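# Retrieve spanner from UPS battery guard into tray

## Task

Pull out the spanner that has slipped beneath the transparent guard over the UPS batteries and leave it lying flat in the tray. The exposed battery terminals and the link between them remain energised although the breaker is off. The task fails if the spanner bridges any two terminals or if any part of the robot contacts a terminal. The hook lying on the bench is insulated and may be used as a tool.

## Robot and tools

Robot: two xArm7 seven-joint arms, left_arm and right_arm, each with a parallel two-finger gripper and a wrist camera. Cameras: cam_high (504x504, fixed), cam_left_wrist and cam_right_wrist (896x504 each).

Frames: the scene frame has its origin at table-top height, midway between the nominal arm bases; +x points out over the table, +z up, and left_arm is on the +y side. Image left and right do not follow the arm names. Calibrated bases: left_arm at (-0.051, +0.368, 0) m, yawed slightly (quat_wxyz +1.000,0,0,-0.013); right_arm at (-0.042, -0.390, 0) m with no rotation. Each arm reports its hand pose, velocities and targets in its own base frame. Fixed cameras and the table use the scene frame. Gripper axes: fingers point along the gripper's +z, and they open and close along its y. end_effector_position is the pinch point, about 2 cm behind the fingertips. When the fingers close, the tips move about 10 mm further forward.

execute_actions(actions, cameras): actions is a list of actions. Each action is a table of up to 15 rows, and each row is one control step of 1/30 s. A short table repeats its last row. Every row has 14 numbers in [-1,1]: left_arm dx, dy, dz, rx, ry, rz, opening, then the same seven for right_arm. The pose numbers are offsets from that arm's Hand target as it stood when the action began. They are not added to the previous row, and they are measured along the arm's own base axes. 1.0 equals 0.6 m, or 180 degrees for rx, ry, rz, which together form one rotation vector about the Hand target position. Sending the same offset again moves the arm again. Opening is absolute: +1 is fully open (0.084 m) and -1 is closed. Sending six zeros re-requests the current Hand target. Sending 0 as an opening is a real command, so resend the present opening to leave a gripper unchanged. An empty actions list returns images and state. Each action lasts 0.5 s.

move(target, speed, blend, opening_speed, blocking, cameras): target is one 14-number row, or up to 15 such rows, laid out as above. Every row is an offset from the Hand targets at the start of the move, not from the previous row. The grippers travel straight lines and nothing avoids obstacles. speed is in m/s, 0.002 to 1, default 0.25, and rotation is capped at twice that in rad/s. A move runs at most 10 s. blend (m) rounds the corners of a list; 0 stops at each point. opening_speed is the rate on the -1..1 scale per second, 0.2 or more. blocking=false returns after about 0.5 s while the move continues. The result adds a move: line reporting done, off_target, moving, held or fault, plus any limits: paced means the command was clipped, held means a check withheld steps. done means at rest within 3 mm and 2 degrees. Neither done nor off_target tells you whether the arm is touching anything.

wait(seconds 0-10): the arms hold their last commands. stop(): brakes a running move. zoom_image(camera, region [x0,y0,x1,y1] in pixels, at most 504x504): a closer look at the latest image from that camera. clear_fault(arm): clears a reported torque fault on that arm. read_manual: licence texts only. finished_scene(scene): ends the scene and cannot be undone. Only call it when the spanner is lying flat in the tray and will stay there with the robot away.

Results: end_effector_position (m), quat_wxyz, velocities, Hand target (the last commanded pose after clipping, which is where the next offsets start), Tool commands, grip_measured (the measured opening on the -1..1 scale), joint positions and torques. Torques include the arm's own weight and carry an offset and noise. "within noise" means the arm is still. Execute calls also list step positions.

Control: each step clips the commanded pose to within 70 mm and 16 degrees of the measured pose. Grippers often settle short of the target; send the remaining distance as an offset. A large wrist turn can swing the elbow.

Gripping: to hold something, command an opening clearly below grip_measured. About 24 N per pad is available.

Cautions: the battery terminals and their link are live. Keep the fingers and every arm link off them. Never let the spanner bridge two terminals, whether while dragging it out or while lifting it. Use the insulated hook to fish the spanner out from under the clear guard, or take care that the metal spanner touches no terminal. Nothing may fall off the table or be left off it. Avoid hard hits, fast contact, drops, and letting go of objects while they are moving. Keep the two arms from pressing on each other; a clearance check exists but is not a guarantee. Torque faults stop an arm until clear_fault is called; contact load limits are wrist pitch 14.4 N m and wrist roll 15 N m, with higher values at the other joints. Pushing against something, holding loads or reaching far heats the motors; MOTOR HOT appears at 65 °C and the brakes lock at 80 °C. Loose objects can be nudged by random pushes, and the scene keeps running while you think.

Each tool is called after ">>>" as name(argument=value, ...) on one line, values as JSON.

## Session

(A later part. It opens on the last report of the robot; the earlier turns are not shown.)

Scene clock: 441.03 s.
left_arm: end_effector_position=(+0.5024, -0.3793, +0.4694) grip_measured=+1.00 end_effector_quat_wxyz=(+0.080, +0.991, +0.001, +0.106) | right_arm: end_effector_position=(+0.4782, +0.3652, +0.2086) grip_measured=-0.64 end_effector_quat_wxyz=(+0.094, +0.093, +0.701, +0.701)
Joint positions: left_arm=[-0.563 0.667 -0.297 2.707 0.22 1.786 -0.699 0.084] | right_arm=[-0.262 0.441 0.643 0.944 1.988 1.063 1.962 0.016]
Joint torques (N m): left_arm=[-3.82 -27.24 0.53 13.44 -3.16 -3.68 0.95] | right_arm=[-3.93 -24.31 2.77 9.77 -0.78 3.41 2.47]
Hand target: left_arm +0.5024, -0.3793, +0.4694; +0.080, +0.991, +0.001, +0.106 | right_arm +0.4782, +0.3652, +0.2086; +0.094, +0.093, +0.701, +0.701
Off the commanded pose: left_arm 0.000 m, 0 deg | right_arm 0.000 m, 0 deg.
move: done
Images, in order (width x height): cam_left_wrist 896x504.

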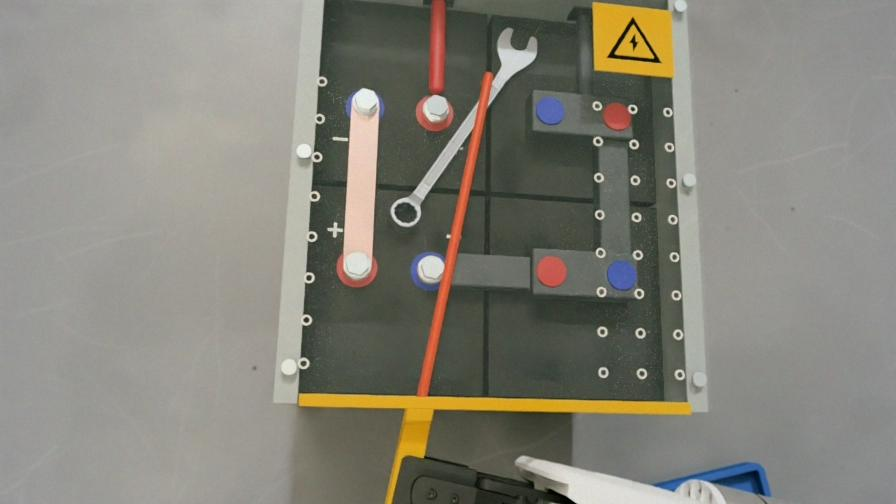

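>>> move(target=[[0,0,0,0,0,0,1,0,0.006,0.019,0,0,0,-1],[0,0,0,0,0,0,1,-0.12,0.085,0.019,0,0,0,-1]], speed=0.08, cameras=["cam_left_wrist"])

>>> zoom_image(camera="cam_left_wrist", region=[330, 130, 530, 330])

Scene clock: 455.33 s.
left_arm: end_effector_position=(+0.5024, -0.3793, +0.4694) grip_measured=+1.00 end_effector_quat_wxyz=(+0.080, +0.991, +0.001, +0.106) | right_arm: end_effector_position=(+0.4063, +0.4162, +0.2200) grip_measured=-0.64 end_effector_quat_wxyz=(+0.094, +0.093, +0.701, +0.701)
Joint positions: left_arm=[-0.563 0.667 -0.297 2.707 0.22 1.786 -0.699 0.084] | right_arm=[-0.202 0.306 0.752 0.792 2.22 1.044 1.867 0.016]
Joint torques (N m): left_arm=[-3.8 -27.43 0.69 13.33 -3.1 -3.6 0.98] | right_arm=[2.87 -20.7 5.29 9.9 1.76 0.8 -2.13]
Hand target: left_arm +0.5024, -0.3793, +0.4694; +0.080, +0.991, +0.001, +0.106 | right_arm +0.4062, +0.4162, +0.2200; +0.094, +0.093, +0.701, +0.701
Off the commanded pose: left_arm 0.000 m, 0 deg | right_arm 0.000 m, 0 deg.
move: done
Images, in order (width x height): cam_left_wrist 896x504.

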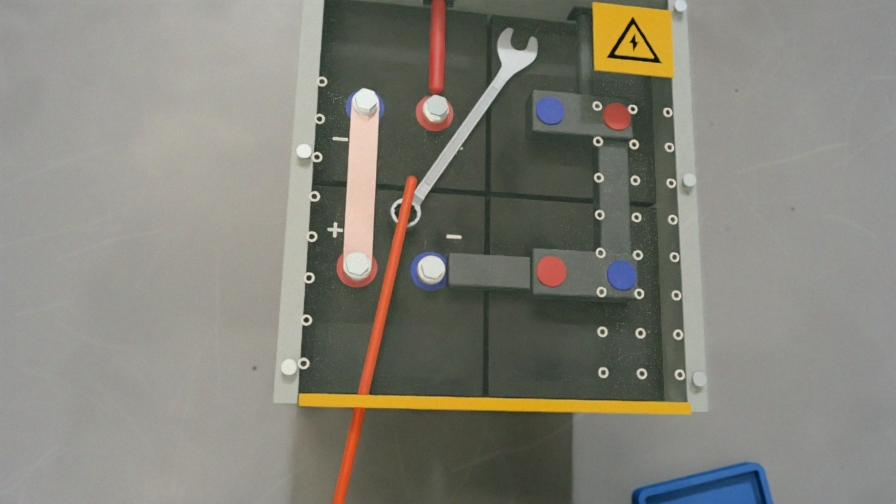

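Scaled by 2.520 from the camera's 896x504 image, which has a finer 1280x720 frame.

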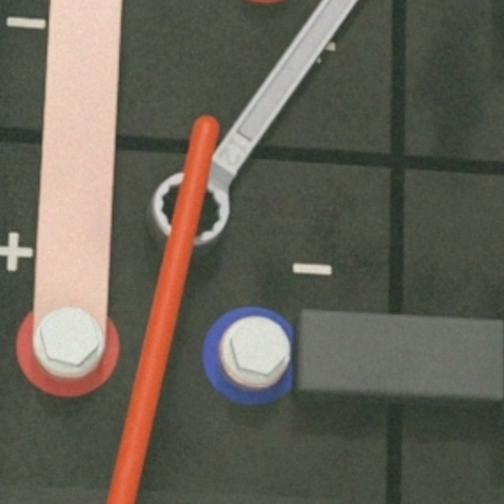

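>>> move(target=[[0,0,0,0,0,0,1,-0.0128,0.0055,0,0,0,0,-1],[0,0,0,0,0,0,1,-0.0128,0.0055,-0.019,0,0,0,-1]], speed=0.04, cameras=["cam_left_wrist"])

>>> zoom_image(camera="cam_left_wrist", region=[330, 130, 530, 330])

Scene clock: 468.87 s.
left_arm: end_effector_position=(+0.5024, -0.3793, +0.4694) grip_measured=+1.00 end_effector_quat_wxyz=(+0.080, +0.991, +0.001, +0.106) | right_arm: end_effector_position=(+0.3986, +0.4195, +0.2087) grip_measured=-0.64 end_effector_quat_wxyz=(+0.094, +0.093, +0.701, +0.701)
Joint positions: left_arm=[-0.563 0.667 -0.297 2.707 0.22 1.786 -0.699 0.084] | right_arm=[-0.19 0.332 0.751 0.779 2.239 1.051 1.822 0.016]
Joint torques (N m): left_arm=[-3.76 -27.35 0.63 13.49 -3.13 -3.77 0.92] | right_arm=[2.83 -9.65 1.25 12.28 -0.62 2.32 -0.48]
Hand target: left_arm +0.5024, -0.3793, +0.4694; +0.080, +0.991, +0.001, +0.106 | right_arm +0.3986, +0.4195, +0.2086; +0.094, +0.093, +0.701, +0.701
Off the commanded pose: left_arm 0.000 m, 0 deg | right_arm 0.000 m, 0 deg.
move: done
Images, in order (width x height): cam_left_wrist 896x504.

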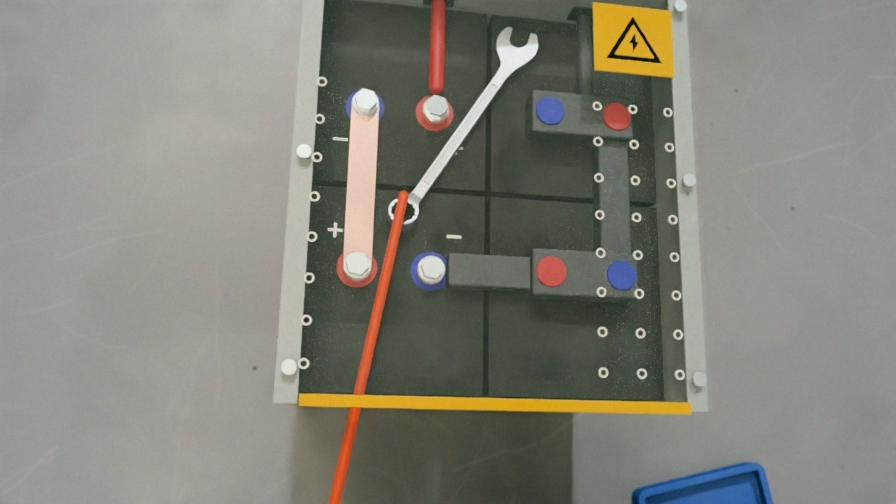

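Scaled by 2.520 from the camera's 896x504 image, which has a finer 1280x720 frame.

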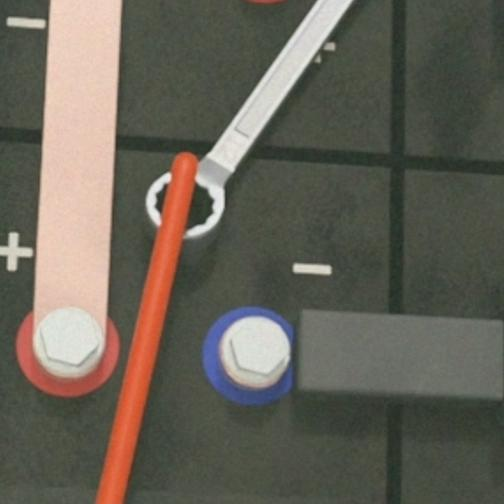

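>>> move(target=[0,0,0,0,0,0,1,-0.06,0.012,0,0,0,0,-1], speed=0.05, cameras=["cam_left_wrist"])

>>> zoom_image(camera="cam_left_wrist", region=[330, 20, 630, 320])

Scene clock: 481.47 s.
left_arm: end_effector_position=(+0.5024, -0.3793, +0.4694) grip_measured=+1.00 end_effector_quat_wxyz=(+0.080, +0.991, +0.001, +0.106) | right_arm: end_effector_position=(+0.3626, +0.4267, +0.2086) grip_measured=-0.64 end_effector_quat_wxyz=(+0.094, +0.093, +0.701, +0.701)
Joint positions: left_arm=[-0.563 0.667 -0.297 2.707 0.22 1.786 -0.699 0.084] | right_arm=[-0.181 0.259 0.797 0.687 2.332 1.081 1.788 0.016]
Joint torques (N m): left_arm=[-3.7 -27.19 0.57 13.49 -3.17 -3.63 0.99] | right_arm=[3.21 -18.84 4.84 9.42 1.66 3.62 -2.03]
Hand target: left_arm +0.5024, -0.3793, +0.4694; +0.080, +0.991, +0.001, +0.106 | right_arm +0.3626, +0.4267, +0.2086; +0.094, +0.093, +0.701, +0.701
Off the commanded pose: left_arm 0.000 m, 0 deg | right_arm 0.000 m, 0 deg.
move: done
Images, in order (width x height): cam_left_wrist 896x504.

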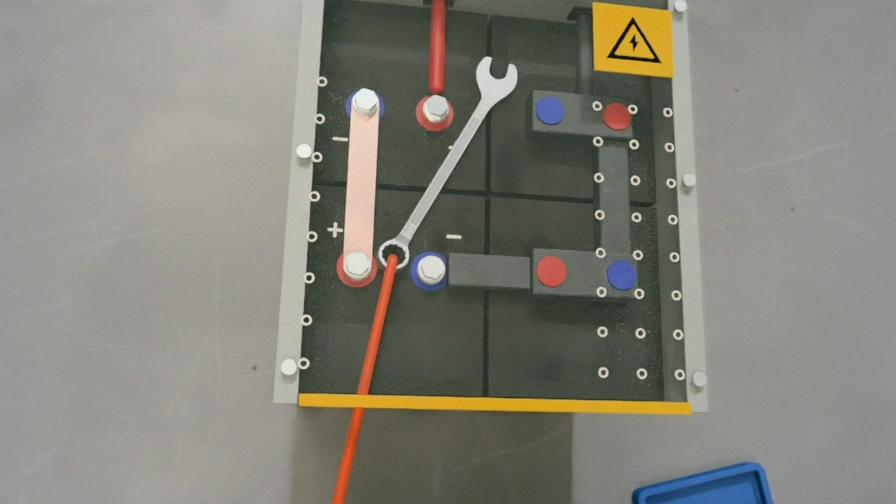

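Scaled by 1.680 from the camera's 896x504 image, which has a finer 1280x720 frame.

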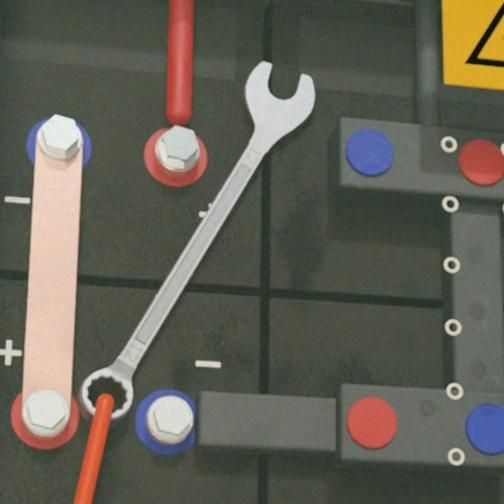

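>>> move(target=[[0,0,0,0,0,0,1,-0.037,0.002,0,0,0,0,-1],[0,0,0,0,0,0,1,-0.09,0.028,0,0,0,0,-1]], speed=0.05, blend=[0.003,0], cameras=["cam_left_wrist"])

Scene clock: 503.23 s.
left_arm: end_effector_position=(+0.5024, -0.3793, +0.4694) grip_measured=+1.00 end_effector_quat_wxyz=(+0.080, +0.991, +0.001, +0.106) | right_arm: end_effector_position=(+0.3086, +0.4435, +0.2086) grip_measured=-0.64 end_effector_quat_wxyz=(+0.094, +0.093, +0.701, +0.701)
Joint positions: left_arm=[-0.563 0.667 -0.297 2.707 0.22 1.786 -0.699 0.084] | right_arm=[-0.138 0.161 0.876 0.577 2.497 1.113 1.743 0.016]
Joint torques (N m): left_arm=[-3.73 -27.42 0.61 13.61 -3.3 -3.57 0.92] | right_arm=[2.79 -15.98 3.76 9.29 1.68 3.65 -2.15]
Hand target: left_arm +0.5024, -0.3793, +0.4694; +0.080, +0.991, +0.001, +0.106 | right_arm +0.3086, +0.4435, +0.2086; +0.094, +0.093, +0.701, +0.701
Off the commanded pose: left_arm 0.000 m, 0 deg | right_arm 0.000 m, 0 deg.
move: done
Images, in order (width x height): cam_left_wrist 896x504.

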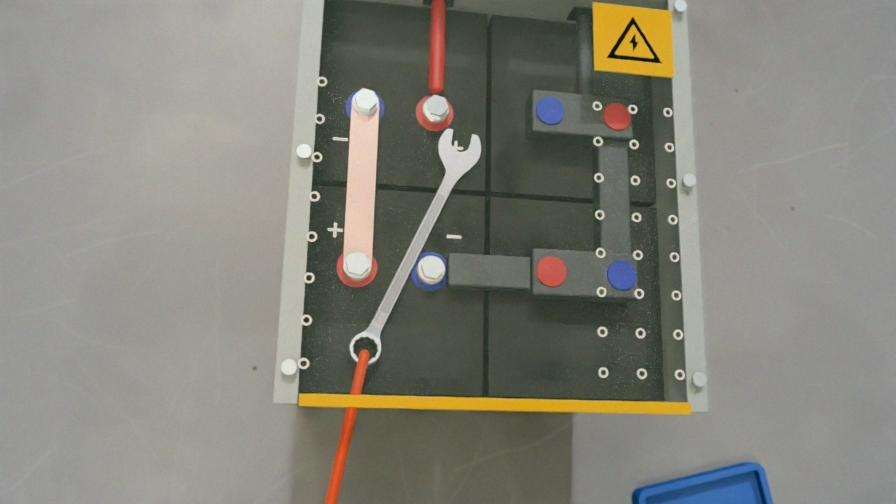

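>>> move(target=[0,0,0,0,0,0,1,-0.062,0.025,0,0,0,0,-1], speed=0.05, cameras=["cam_left_wrist","cam_high"])

>>> zoom_image(camera="cam_left_wrist", region=[280, 220, 520, 460])

Scene clock: 515.07 s.
left_arm: end_effector_position=(+0.5024, -0.3793, +0.4694) grip_measured=+1.00 end_effector_quat_wxyz=(+0.080, +0.991, +0.001, +0.106) | right_arm: end_effector_position=(+0.2714, +0.4585, +0.2086) grip_measured=-0.64 end_effector_quat_wxyz=(+0.094, +0.093, +0.701, +0.701)
Joint positions: left_arm=[-0.563 0.667 -0.297 2.707 0.22 1.786 -0.699 0.084] | right_arm=[-0.089 0.109 0.939 0.525 2.629 1.123 1.711 0.016]
Joint torques (N m): left_arm=[-3.78 -27.36 0.6 13.4 -3.21 -3.58 0.92] | right_arm=[2.81 -14.11 3.1 9.2 1.46 3.87 -2.1]
Hand target: left_arm +0.5024, -0.3793, +0.4694; +0.080, +0.991, +0.001, +0.106 | right_arm +0.2714, +0.4585, +0.2086; +0.094, +0.093, +0.701, +0.701
Off the commanded pose: left_arm 0.000 m, 0 deg | right_arm 0.000 m, 0 deg.
move: done
Images, in order (width x height): cam_high 504x504, cam_left_wrist 896x504.

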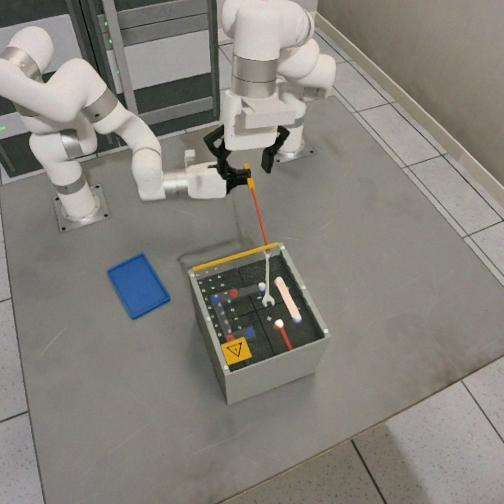

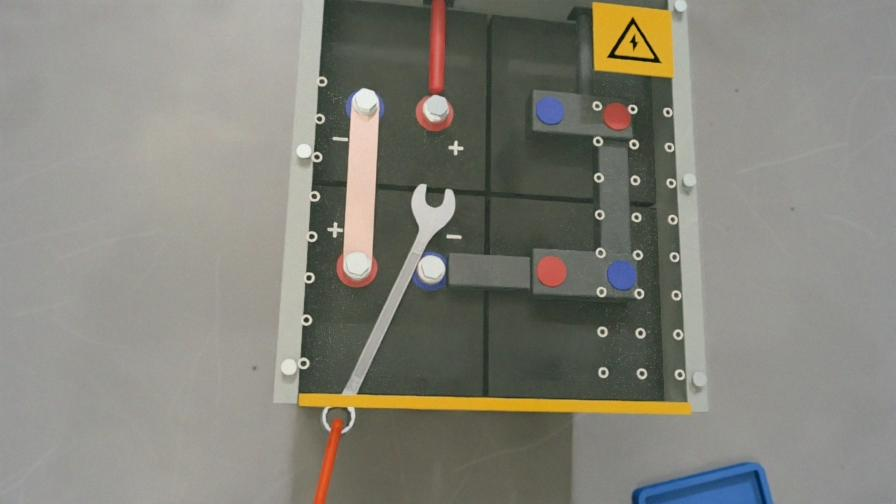

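Scaled by 2.100 from the camera's 896x504 image, which has a finer 1280x720 frame.

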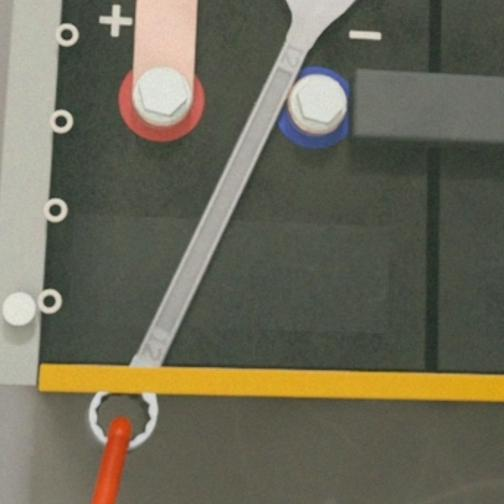

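>>> move(target=[[0,0,0,0,0,0,1,0.001,0,0.033,0,0,0,-1],[0,0,0,0,0,0,1,-0.05,0.01,0.05,0,0,0,-1],[0,0,0,0,0,0,1,-0.06,0.02,0.07,-0.483,0.1294,0,-1]], speed=[0.05,0.15,0.3], cameras=["cam_left_wrist","cam_high"])

Scene clock: 561.17 s.
left_arm: end_effector_position=(+0.5024, -0.3793, +0.4694) grip_measured=+1.00 end_effector_quat_wxyz=(+0.080, +0.991, +0.001, +0.106) | right_arm: end_effector_position=(+0.2354, +0.4705, +0.2506) grip_measured=-0.64 end_effector_quat_wxyz=(+0.001, +0.130, +0.992, +0.000)
Joint positions: left_arm=[-0.563 0.667 -0.297 2.707 0.22 1.786 -0.699 0.084] | right_arm=[0.104 0.368 1.172 1.403 -0.357 1.273 4.761 0.016]
Joint torques (N m): left_arm=[-3.41 -27.6 0.52 13.38 -3.21 -3.62 0.96] | right_arm=[3.41 -11.76 4.05 18.43 -0.99 -0.06 2.22]
Hand target: left_arm +0.5024, -0.3793, +0.4694; +0.080, +0.991, +0.001, +0.106 | right_arm +0.2354, +0.4705, +0.2506; +0.001, +0.130, +0.992, +0.000
Off the commanded pose: left_arm 0.000 m, 0 deg | right_arm 0.000 m, 0 deg.
move: done
Images, in order (width x height): cam_high 504x504, cam_left_wrist 896x504.

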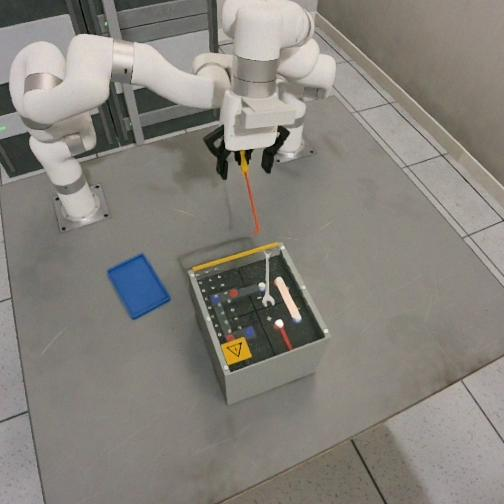

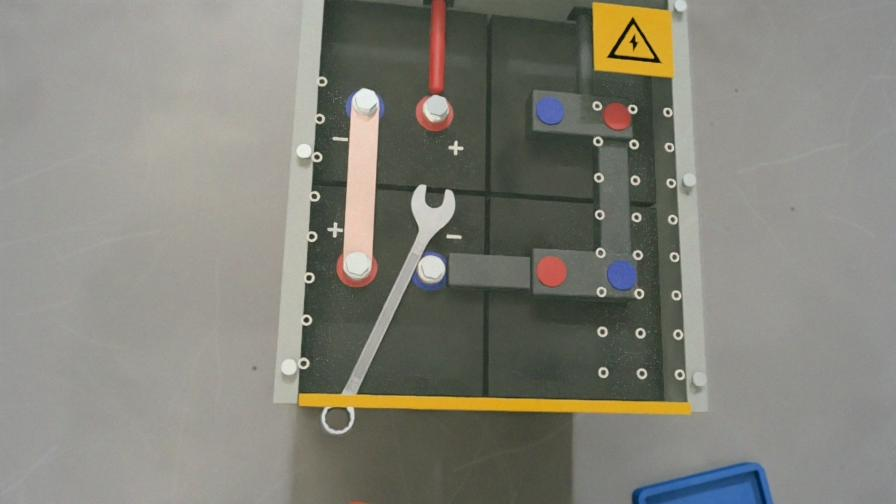

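>>> move(target=[[0,0,0,0,0,0,1,0,0,-0.3755,0,0,0,-1],[0,0,0,0,0,0,1,0,0,-0.3755,0,0,0,-0.2],[0,0,0,0,0,0,1,0,0,0.05,0,0,0,-0.2]], speed=[0.12,0.2,0.25])

>>> move(target=[[0,0,0,0,0,0,1,0.25,0.0,0,0.239,-0.5,-0.422,-0.5],[0,0,0,0,0,0,1,0.348,-0.043,-0.137,0.239,-0.5,-0.422,-0.5]], speed=0.3, cameras=["all"])

Scene clock: 591.67 s.
left_arm: end_effector_position=(+0.5024, -0.3793, +0.4694) grip_measured=+1.00 end_effector_quat_wxyz=(+0.080, +0.991, +0.001, +0.106) | right_arm: end_effector_position=(+0.2353, +0.4705, +0.2806) grip_measured=-0.21 end_effector_quat_wxyz=(+0.001, +0.130, +0.992, +0.000)
Joint positions: left_arm=[-0.563 0.667 -0.297 2.707 0.22 1.786 -0.699 0.084] | right_arm=[0.119 0.341 1.163 1.476 -0.323 1.347 4.736 0.035]
Joint torques (N m): left_arm=[-3.92 -27.18 0.59 13.38 -3.18 -3.8 0.91] | right_arm=[2.58 -11.61 3.58 18.41 -1.02 0.08 -0.96]
Hand target: left_arm +0.5024, -0.3793, +0.4694; +0.080, +0.991, +0.001, +0.106 | right_arm +0.2354, +0.4705, +0.2806; +0.001, +0.130, +0.992, +0.000
Off the commanded pose: left_arm 0.000 m, 0 deg | right_arm 0.000 m, 0 deg.
move: done

Scene clock: 595.83 s.
left_arm: end_effector_position=(+0.5024, -0.3793, +0.4694) grip_measured=+1.00 end_effector_quat_wxyz=(+0.080, +0.991, +0.001, +0.106) | right_arm: end_effector_position=(+0.3789, +0.4707, +0.2815) grip_measured=-0.52 end_effector_quat_wxyz=(+0.552, +0.513, +0.630, +0.187)
Joint positions: left_arm=[-0.563 0.667 -0.297 2.707 0.22 1.786 -0.699 0.084] | right_arm=[0.904 0.497 0.489 1.493 -1.421 1.623 6.286 0.021]
Joint torques (N m): left_arm=[-3.58 -27.43 0.5 13.5 -3.15 -3.57 0.93] | right_arm=[-3.91 -30.92 4.63 12.39 0.69 -0.96 -0.26]
Hand target: left_arm +0.5024, -0.3793, +0.4694; +0.080, +0.991, +0.001, +0.106 | right_arm +0.3789, +0.4707, +0.2815; +0.552, +0.513, +0.630, +0.187 (not the last commanded pose)
Off the commanded pose: left_arm 0.000 m, 0 deg | right_arm 0.109 m, 38 deg.
led back after a hold (right arm): the arm was led back toward your command in small steps, so it may still be short of it.
move: held (right_arm; a check stopped the path); path passed 1 of 2 targets; limits=paced,held
pose unreachable (right arm): on one or more control steps of this call, first in action 0 (counted from 0), this arm could not follow its commanded pose, so it was not sent that pose on those steps. It may still have moved: this result reports where it is.
cause: moving toward the commanded pose would bring a part of the arm too close to another arm (a part of this arm just beyond joint 5 (forearm roll) and a part of the left arm just beyond its joint 3 (upper arm roll), at the place that arm is still heading or pushing toward).

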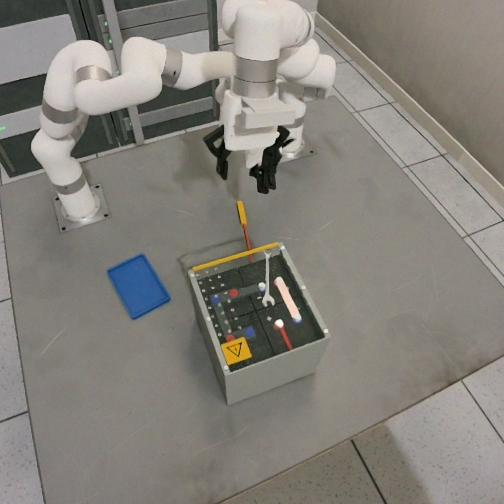

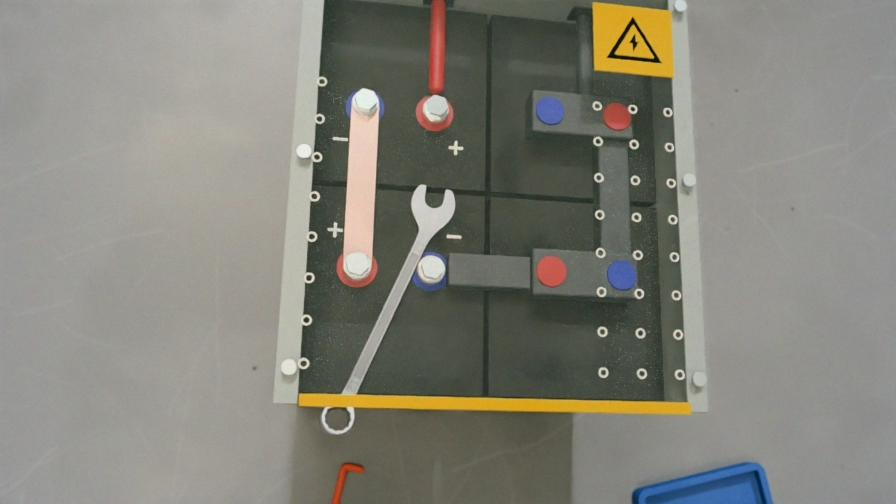

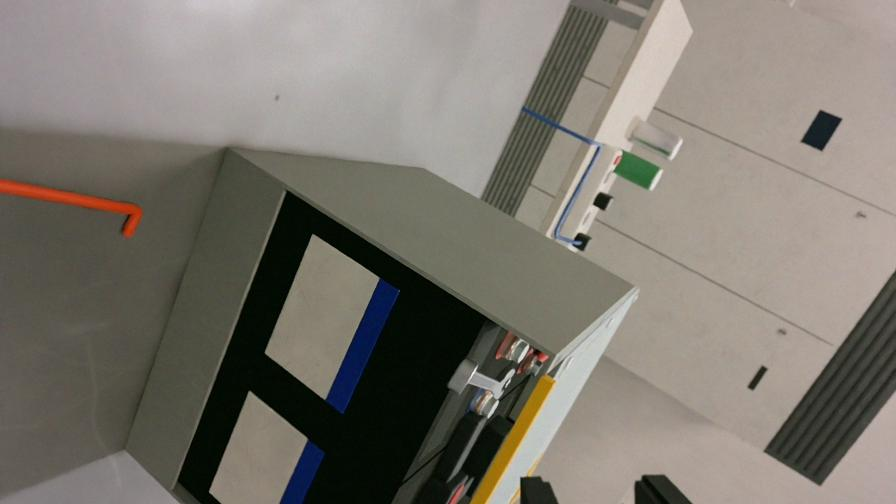

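>>> move(target=[-0.03,0.8,0,-0.028,0.04,0,1,0,0,0,0,0,0,-0.5], speed=0.4)

>>> move(target=[[0,0,0,0,0,0,1,-0.02,0,0.03,-0.765,0.271,0.126,-0.5],[0,0,0,0,0,0,1,0.0943,-0.0437,-0.139,-0.765,0.271,0.126,-0.5]], speed=0.3, cameras=["all"])

Scene clock: 614.53 s.
left_arm: end_effector_position=(+0.4844, +0.1007, +0.4694) grip_measured=+1.00 end_effector_quat_wxyz=(+0.124, +0.991, +0.010, +0.043) | right_arm: end_effector_position=(+0.3789, +0.4707, +0.2815) grip_measured=-0.52 end_effector_quat_wxyz=(+0.552, +0.513, +0.630, +0.187)
Joint positions: left_arm=[0.402 0.18 -0.066 2.016 -0.259 1.826 0.249 0.084] | right_arm=[0.904 0.497 0.489 1.493 -1.421 1.623 6.286 0.021]
Joint torques (N m): left_arm=[3.62 -15.55 1.43 24.16 -3.92 -0.68 0.61] | right_arm=[-3.77 -31.22 4.6 12.32 0.19 -0.84 -2.02]
Hand target: left_arm +0.4844, +0.1007, +0.4694; +0.124, +0.991, +0.010, +0.043 | right_arm +0.3789, +0.4707, +0.2815; +0.552, +0.513, +0.630, +0.187
Off the commanded pose: left_arm 0.000 m, 0 deg | right_arm 0.000 m, 0 deg.
move: done

Scene clock: 620.17 s.
left_arm: end_effector_position=(+0.4844, +0.1007, +0.4694) grip_measured=+1.00 end_effector_quat_wxyz=(+0.124, +0.991, +0.010, +0.043) | right_arm: end_effector_position=(+0.4355, +0.4445, +0.1981) grip_measured=-0.52 end_effector_quat_wxyz=(+0.385, -0.385, +0.593, -0.594)
Joint positions: left_arm=[0.402 0.18 -0.066 2.016 -0.259 1.826 0.249 0.084] | right_arm=[0.959 0.782 0.347 1.516 -1.698 1.787 3.939 0.021]
Joint torques (N m): left_arm=[0.8 -15.25 0.21 24.21 -0.27 -0.72 -0.3] | right_arm=[-3.99 -26.55 0.71 15.82 -2.27 0.15 1.5]
Hand target: left_arm +0.4844, +0.1007, +0.4694; +0.124, +0.991, +0.010, +0.043 | right_arm +0.4355, +0.4445, +0.1981; +0.385, -0.385, +0.593, -0.594
Off the commanded pose: left_arm 0.000 m, 0 deg | right_arm 0.000 m, 0 deg.
move: done

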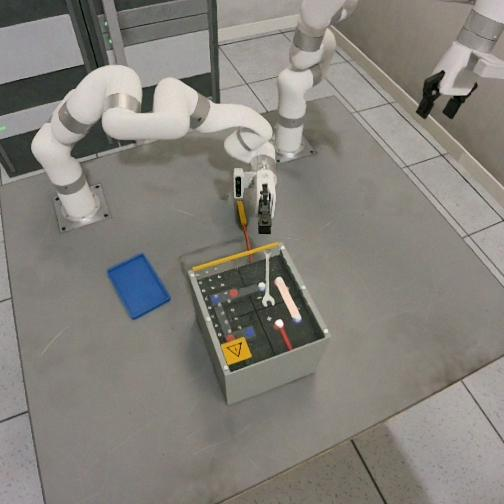

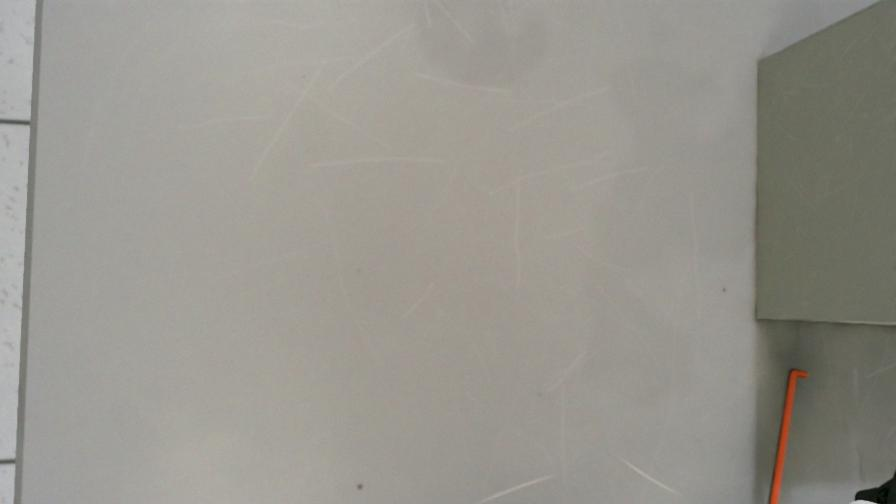

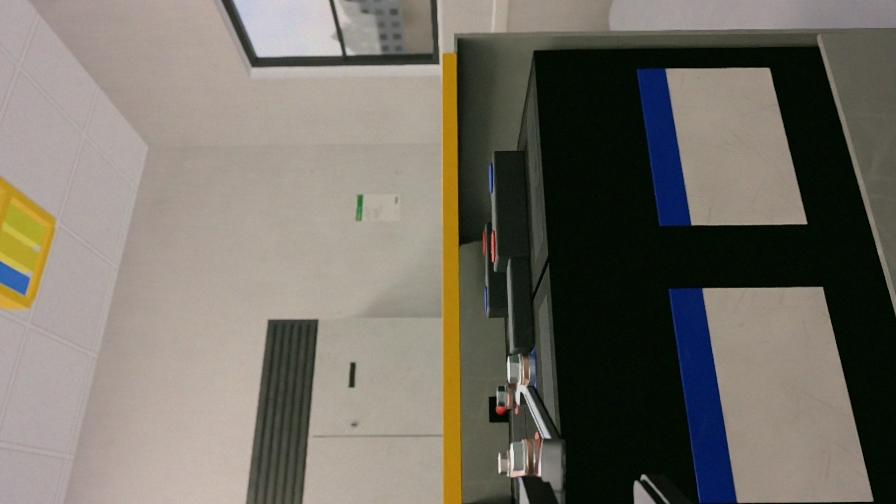

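>>> move(target=[0,0,0,0,0,0,1,0.0878,-0.047,0,0,0,0,-0.5], speed=0.1, cameras=["cam_right_wrist"])

>>> zoom_image(camera="cam_right_wrist", region=[420, 254, 720, 504])

>>> zoom_image(camera="cam_high", region=[200, 190, 320, 310])

Scene clock: 632.70 s.
left_arm: end_effector_position=(+0.4844, +0.1007, +0.4694) grip_measured=+1.00 end_effector_quat_wxyz=(+0.124, +0.991, +0.010, +0.043) | right_arm: end_effector_position=(+0.4881, +0.4163, +0.1982) grip_measured=-0.52 end_effector_quat_wxyz=(+0.385, -0.385, +0.593, -0.594)
Joint positions: left_arm=[0.402 0.18 -0.066 2.016 -0.259 1.826 0.249 0.084] | right_arm=[0.873 0.761 0.307 1.491 -1.754 1.687 3.941 0.021]
Joint torques (N m): left_arm=[-0.95 -15.12 -0.96 24.15 -0.36 -0.68 -0.29] | right_arm=[-3.95 -29.81 0.42 16.59 -2.33 0.17 -1.83]
Hand target: left_arm +0.4844, +0.1007, +0.4694; +0.124, +0.991, +0.010, +0.043 | right_arm +0.4882, +0.4163, +0.1981; +0.385, -0.385, +0.593, -0.594
Off the commanded pose: left_arm 0.000 m, 0 deg | right_arm 0.000 m, 0 deg.
move: done
Images, in order (width x height): cam_right_wrist 896x504.

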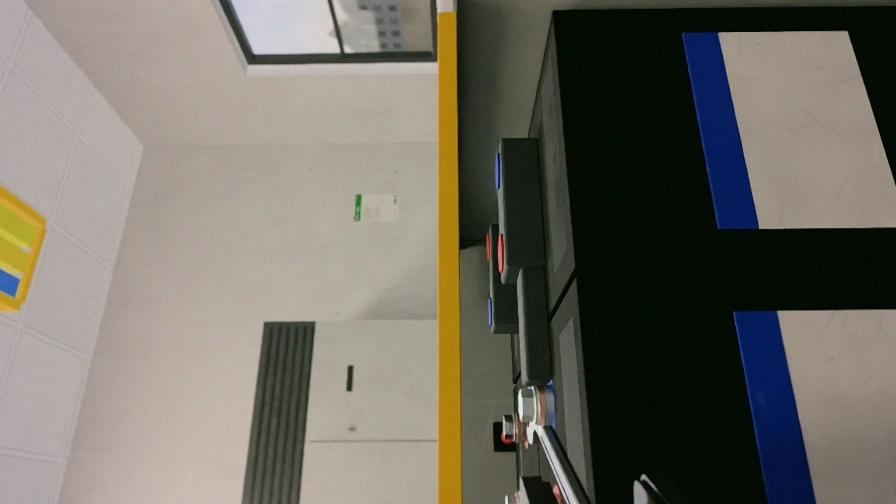

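Scaled by 1.680 from the camera's 896x504 image, which has a finer 1280x720 frame.

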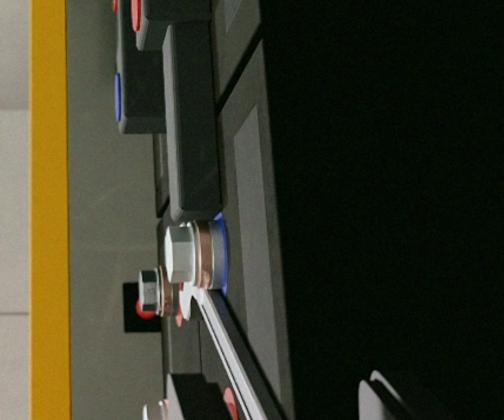

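This scene's latest camera images include none from cam_high. They are from: cam_right_wrist. cam_high's image comes with the result of a call that names it in "cameras".

>>> move(target=[[0,0,0,0,0,0,1,0.0134,-0.0055,0,0,0,0,-0.5],[0,0,0,0,0,0,1,0.0134,-0.0055,0,0,0,0,-1]], speed=0.05, cameras=["cam_right_wrist","cam_high"])

>>> zoom_image(camera="cam_high", region=[200, 190, 320, 310])

Scene clock: 641.77 s.
left_arm: end_effector_position=(+0.4844, +0.1007, +0.4694) grip_measured=+1.00 end_effector_quat_wxyz=(+0.124, +0.991, +0.010, +0.043) | right_arm: end_effector_position=(+0.4962, +0.4130, +0.1981) grip_measured=-0.83 end_effector_quat_wxyz=(+0.385, -0.385, +0.593, -0.594)
Joint positions: left_arm=[0.402 0.18 -0.066 2.016 -0.259 1.826 0.249 0.084] | right_arm=[0.862 0.762 0.3 1.494 -1.763 1.673 3.939 0.008]
Joint torques (N m): left_arm=[-2.56 -15.21 -1.43 24.19 -0.08 -0.75 -0.43] | right_arm=[-3.6 -29.4 0.72 13.31 -0.8 0.63 -2.04]
Hand target: left_arm +0.4844, +0.1007, +0.4694; +0.124, +0.991, +0.010, +0.043 | right_arm +0.4962, +0.4130, +0.1981; +0.385, -0.385, +0.593, -0.594
Off the commanded pose: left_arm 0.000 m, 0 deg | right_arm 0.000 m, 0 deg.
move: done
Images, in order (width x height): cam_high 504x504, cam_right_wrist 896x504.

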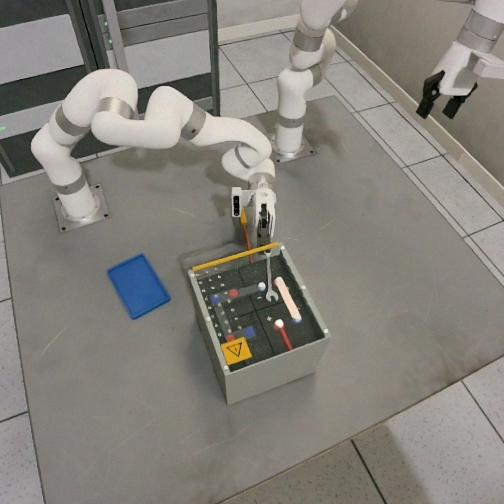

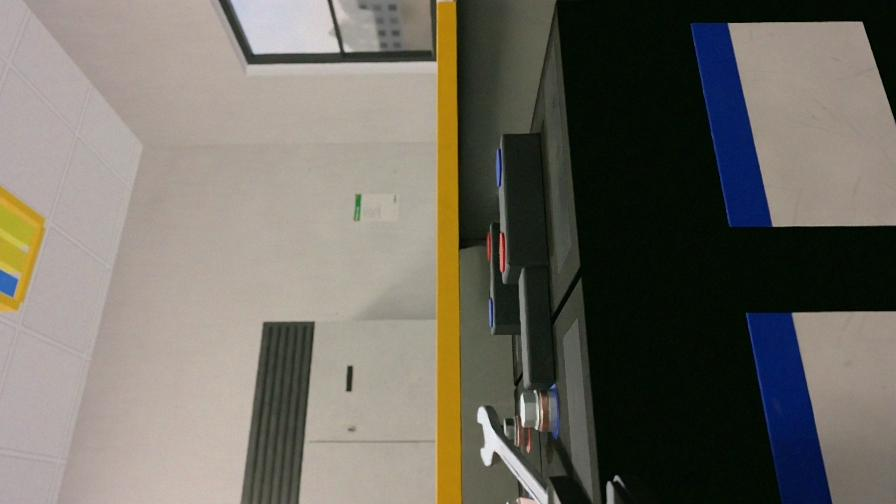

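Scaled by 4.200 from the camera's 504x504 image, which has a finer 720x720 frame.

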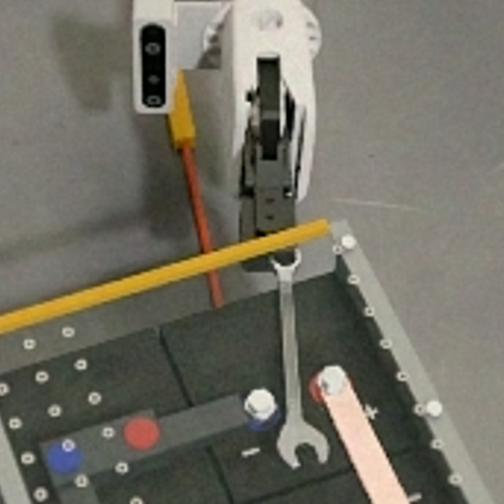

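>>> move(target=[0,0,0,0,0,0,1,-0.244,0.1085,0,0,0,0,-1], speed=0.1, cameras=["cam_right_wrist","cam_high"])

>>> zoom_image(camera="cam_high", region=[180, 160, 320, 300])

Scene clock: 653.93 s.
left_arm: end_effector_position=(+0.4844, +0.1007, +0.4694) grip_measured=+1.00 end_effector_quat_wxyz=(+0.124, +0.991, +0.010, +0.043) | right_arm: end_effector_position=(+0.3498, +0.4780, +0.1981) grip_measured=-0.83 end_effector_quat_wxyz=(+0.385, -0.385, +0.593, -0.594)
Joint positions: left_arm=[0.402 0.18 -0.066 2.016 -0.259 1.826 0.249 0.084] | right_arm=[1.096 0.824 0.406 1.572 -1.615 1.939 3.946 0.008]
Joint torques (N m): left_arm=[-2.57 -15.1 -1.44 24.13 -0.26 -0.77 -0.33] | right_arm=[2.76 -27.47 4.71 15.88 0.24 3.19 -2.17]
Hand target: left_arm +0.4844, +0.1007, +0.4694; +0.124, +0.991, +0.010, +0.043 | right_arm +0.3498, +0.4781, +0.1981; +0.385, -0.385, +0.593, -0.594
Off the commanded pose: left_arm 0.000 m, 0 deg | right_arm 0.000 m, 0 deg.
move: done
Images, in order (width x height): cam_high 504x504, cam_right_wrist 896x504.

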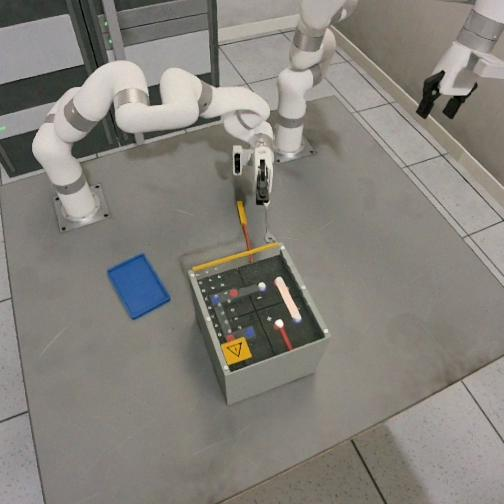

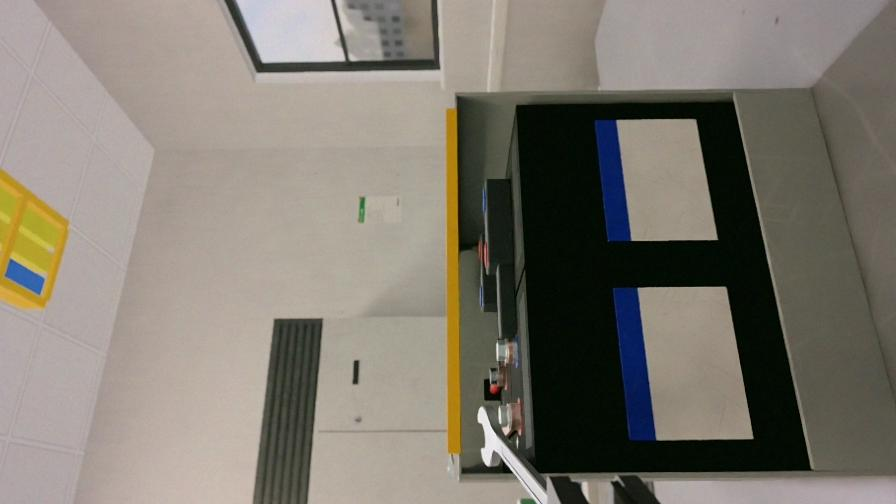

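Scaled by 3.600 from the camera's 504x504 image, which has a finer 720x720 frame.

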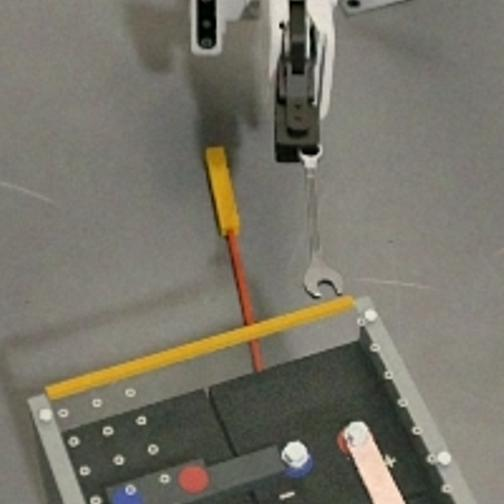

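>>> move(target=[[0,0,0,0,0,0,1,-0.06,0.15,0,0.068,0.152,0,-1],[0,0,0,0,0,0,1,-0.06,0.15,-0.22,0.068,0.152,0,-1],[0,0,0,0,0,0,1,-0.06,0.15,-0.272,0.068,0.152,0,-0.9]], speed=[0.25,0.2,0.05], cameras=["all"])

Scene clock: 730.63 s.
left_arm: end_effector_position=(+0.4844, +0.1007, +0.4694) grip_measured=+1.00 end_effector_quat_wxyz=(+0.124, +0.991, +0.010, +0.043) | right_arm: end_effector_position=(+0.3138, +0.5681, +0.0349) grip_measured=-0.83 end_effector_quat_wxyz=(+0.272, -0.472, +0.726, -0.420)
Joint positions: left_arm=[0.402 0.18 -0.066 2.016 -0.259 1.826 0.249 0.084] | right_arm=[1.108 1.182 0.527 2.042 -1.443 1.663 3.888 0.008]
Joint torques (N m): left_arm=[-2.78 -15.47 -1.35 24.13 -0.19 -0.92 -0.39] | right_arm=[2.43 -30.27 2.59 15.45 -2.01 -1.12 2.01]
Hand target: left_arm +0.4844, +0.1007, +0.4694; +0.124, +0.991, +0.010, +0.043 | right_arm +0.3138, +0.5681, +0.0349; +0.272, -0.472, +0.726, -0.420
Off the commanded pose: left_arm 0.000 m, 0 deg | right_arm 0.000 m, 0 deg.
move: done

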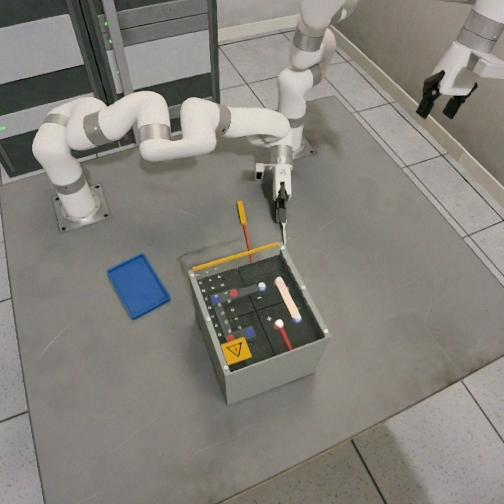

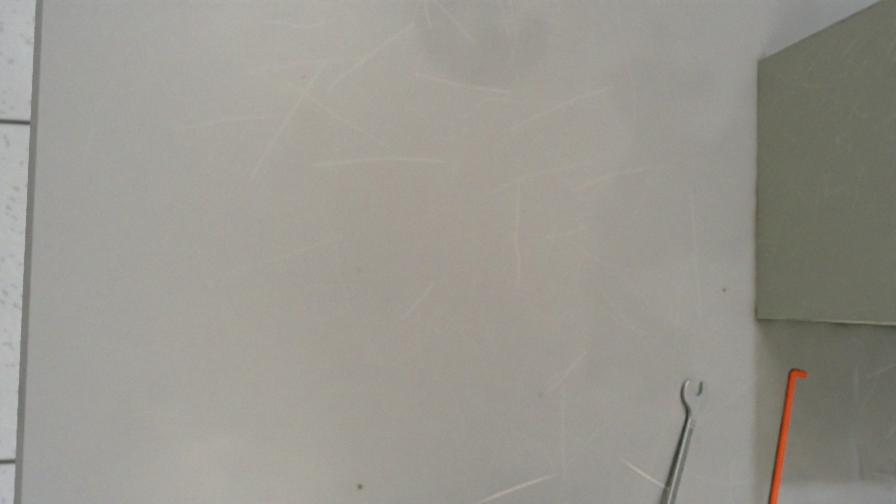

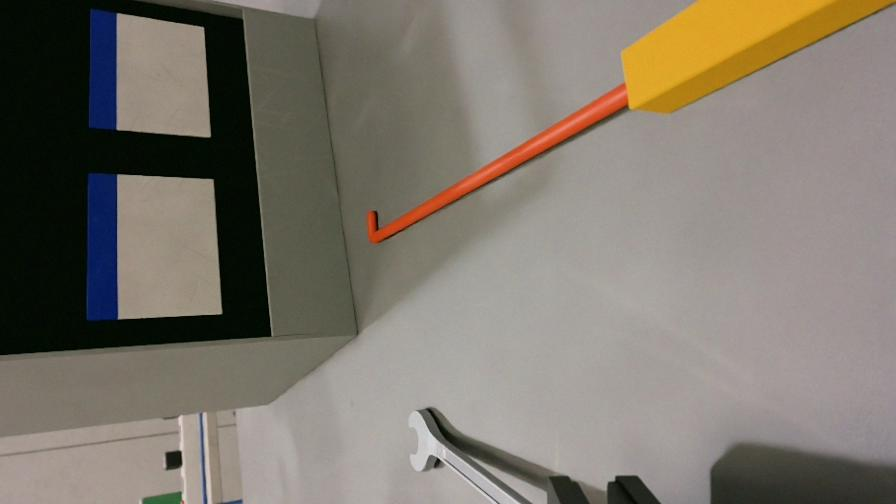

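>>> move(target=[[0,0,0,0,0,0,1,0,0,0,0,0,0,-0.5],[0,0,0,0,0,0,1,-0.158,0.07,0.1,0,0,0,-0.5],[0,0,0,0,0,0,1,0.06,-0.03,0.33,-0.131,0.343,0.449,-0.2]], speed=[0.1,0.15,0.35], cameras=["all"])

Scene clock: 744.40 s.
left_arm: end_effector_position=(+0.4844, +0.1007, +0.4694) grip_measured=+1.00 end_effector_quat_wxyz=(+0.124, +0.991, +0.010, +0.043) | right_arm: end_effector_position=(+0.2670, +0.5887, +0.0643) grip_measured=-0.52 end_effector_quat_wxyz=(+0.273, -0.472, +0.726, -0.419)
Joint positions: left_arm=[0.402 0.18 -0.066 2.016 -0.259 1.826 0.249 0.084] | right_arm=[1.204 1.185 0.551 2.133 -1.412 1.755 3.857 0.021]
Joint torques (N m): left_arm=[-2.87 -15.23 -1.37 23.88 -0.25 -0.95 -0.36] | right_arm=[-3.66 -39.31 2.59 10.45 -2.26 -0.78 2.13]
Hand target: left_arm +0.4844, +0.1007, +0.4694; +0.124, +0.991, +0.010, +0.043 | right_arm +0.2671, +0.5887, +0.0644; +0.273, -0.472, +0.726, -0.419 (not the last commanded pose)
Tool commands: left_gripper/opening=+1.0 right_gripper/opening=-0.5
Off the commanded pose: left_arm 0.000 m, 0 deg | right_arm 0.192 m, 104 deg.
move: held (right_arm; a check stopped the path); path passed 1 of 3 targets; target 3's new opening was not sent; limits=held
pose unreachable (right arm): on one or more control steps of this call, first in action 0 (counted from 0), this arm could not follow its commanded pose, so it was not sent that pose on those steps. It may still have moved: this result reports where it is.
cause: moving toward the commanded pose would bring a part of the arm too close to another arm (a part of this arm just beyond joint 6 (wrist pitch) and a part of the left arm just beyond its joint 1 (waist), along the way the arms are being sent, or toward where that arm still pushes).

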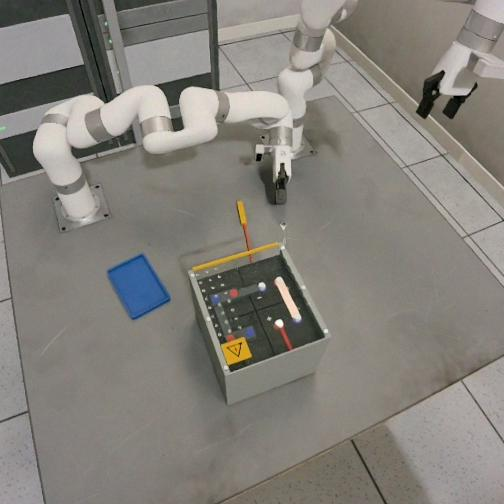

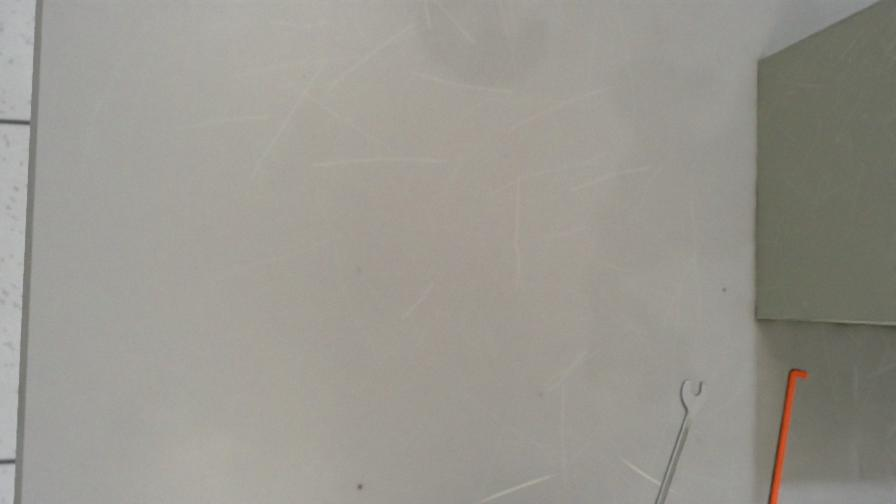

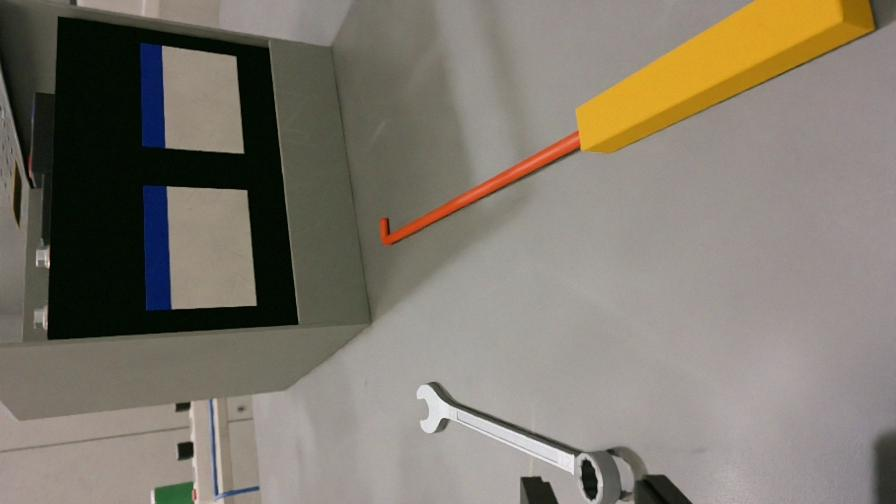

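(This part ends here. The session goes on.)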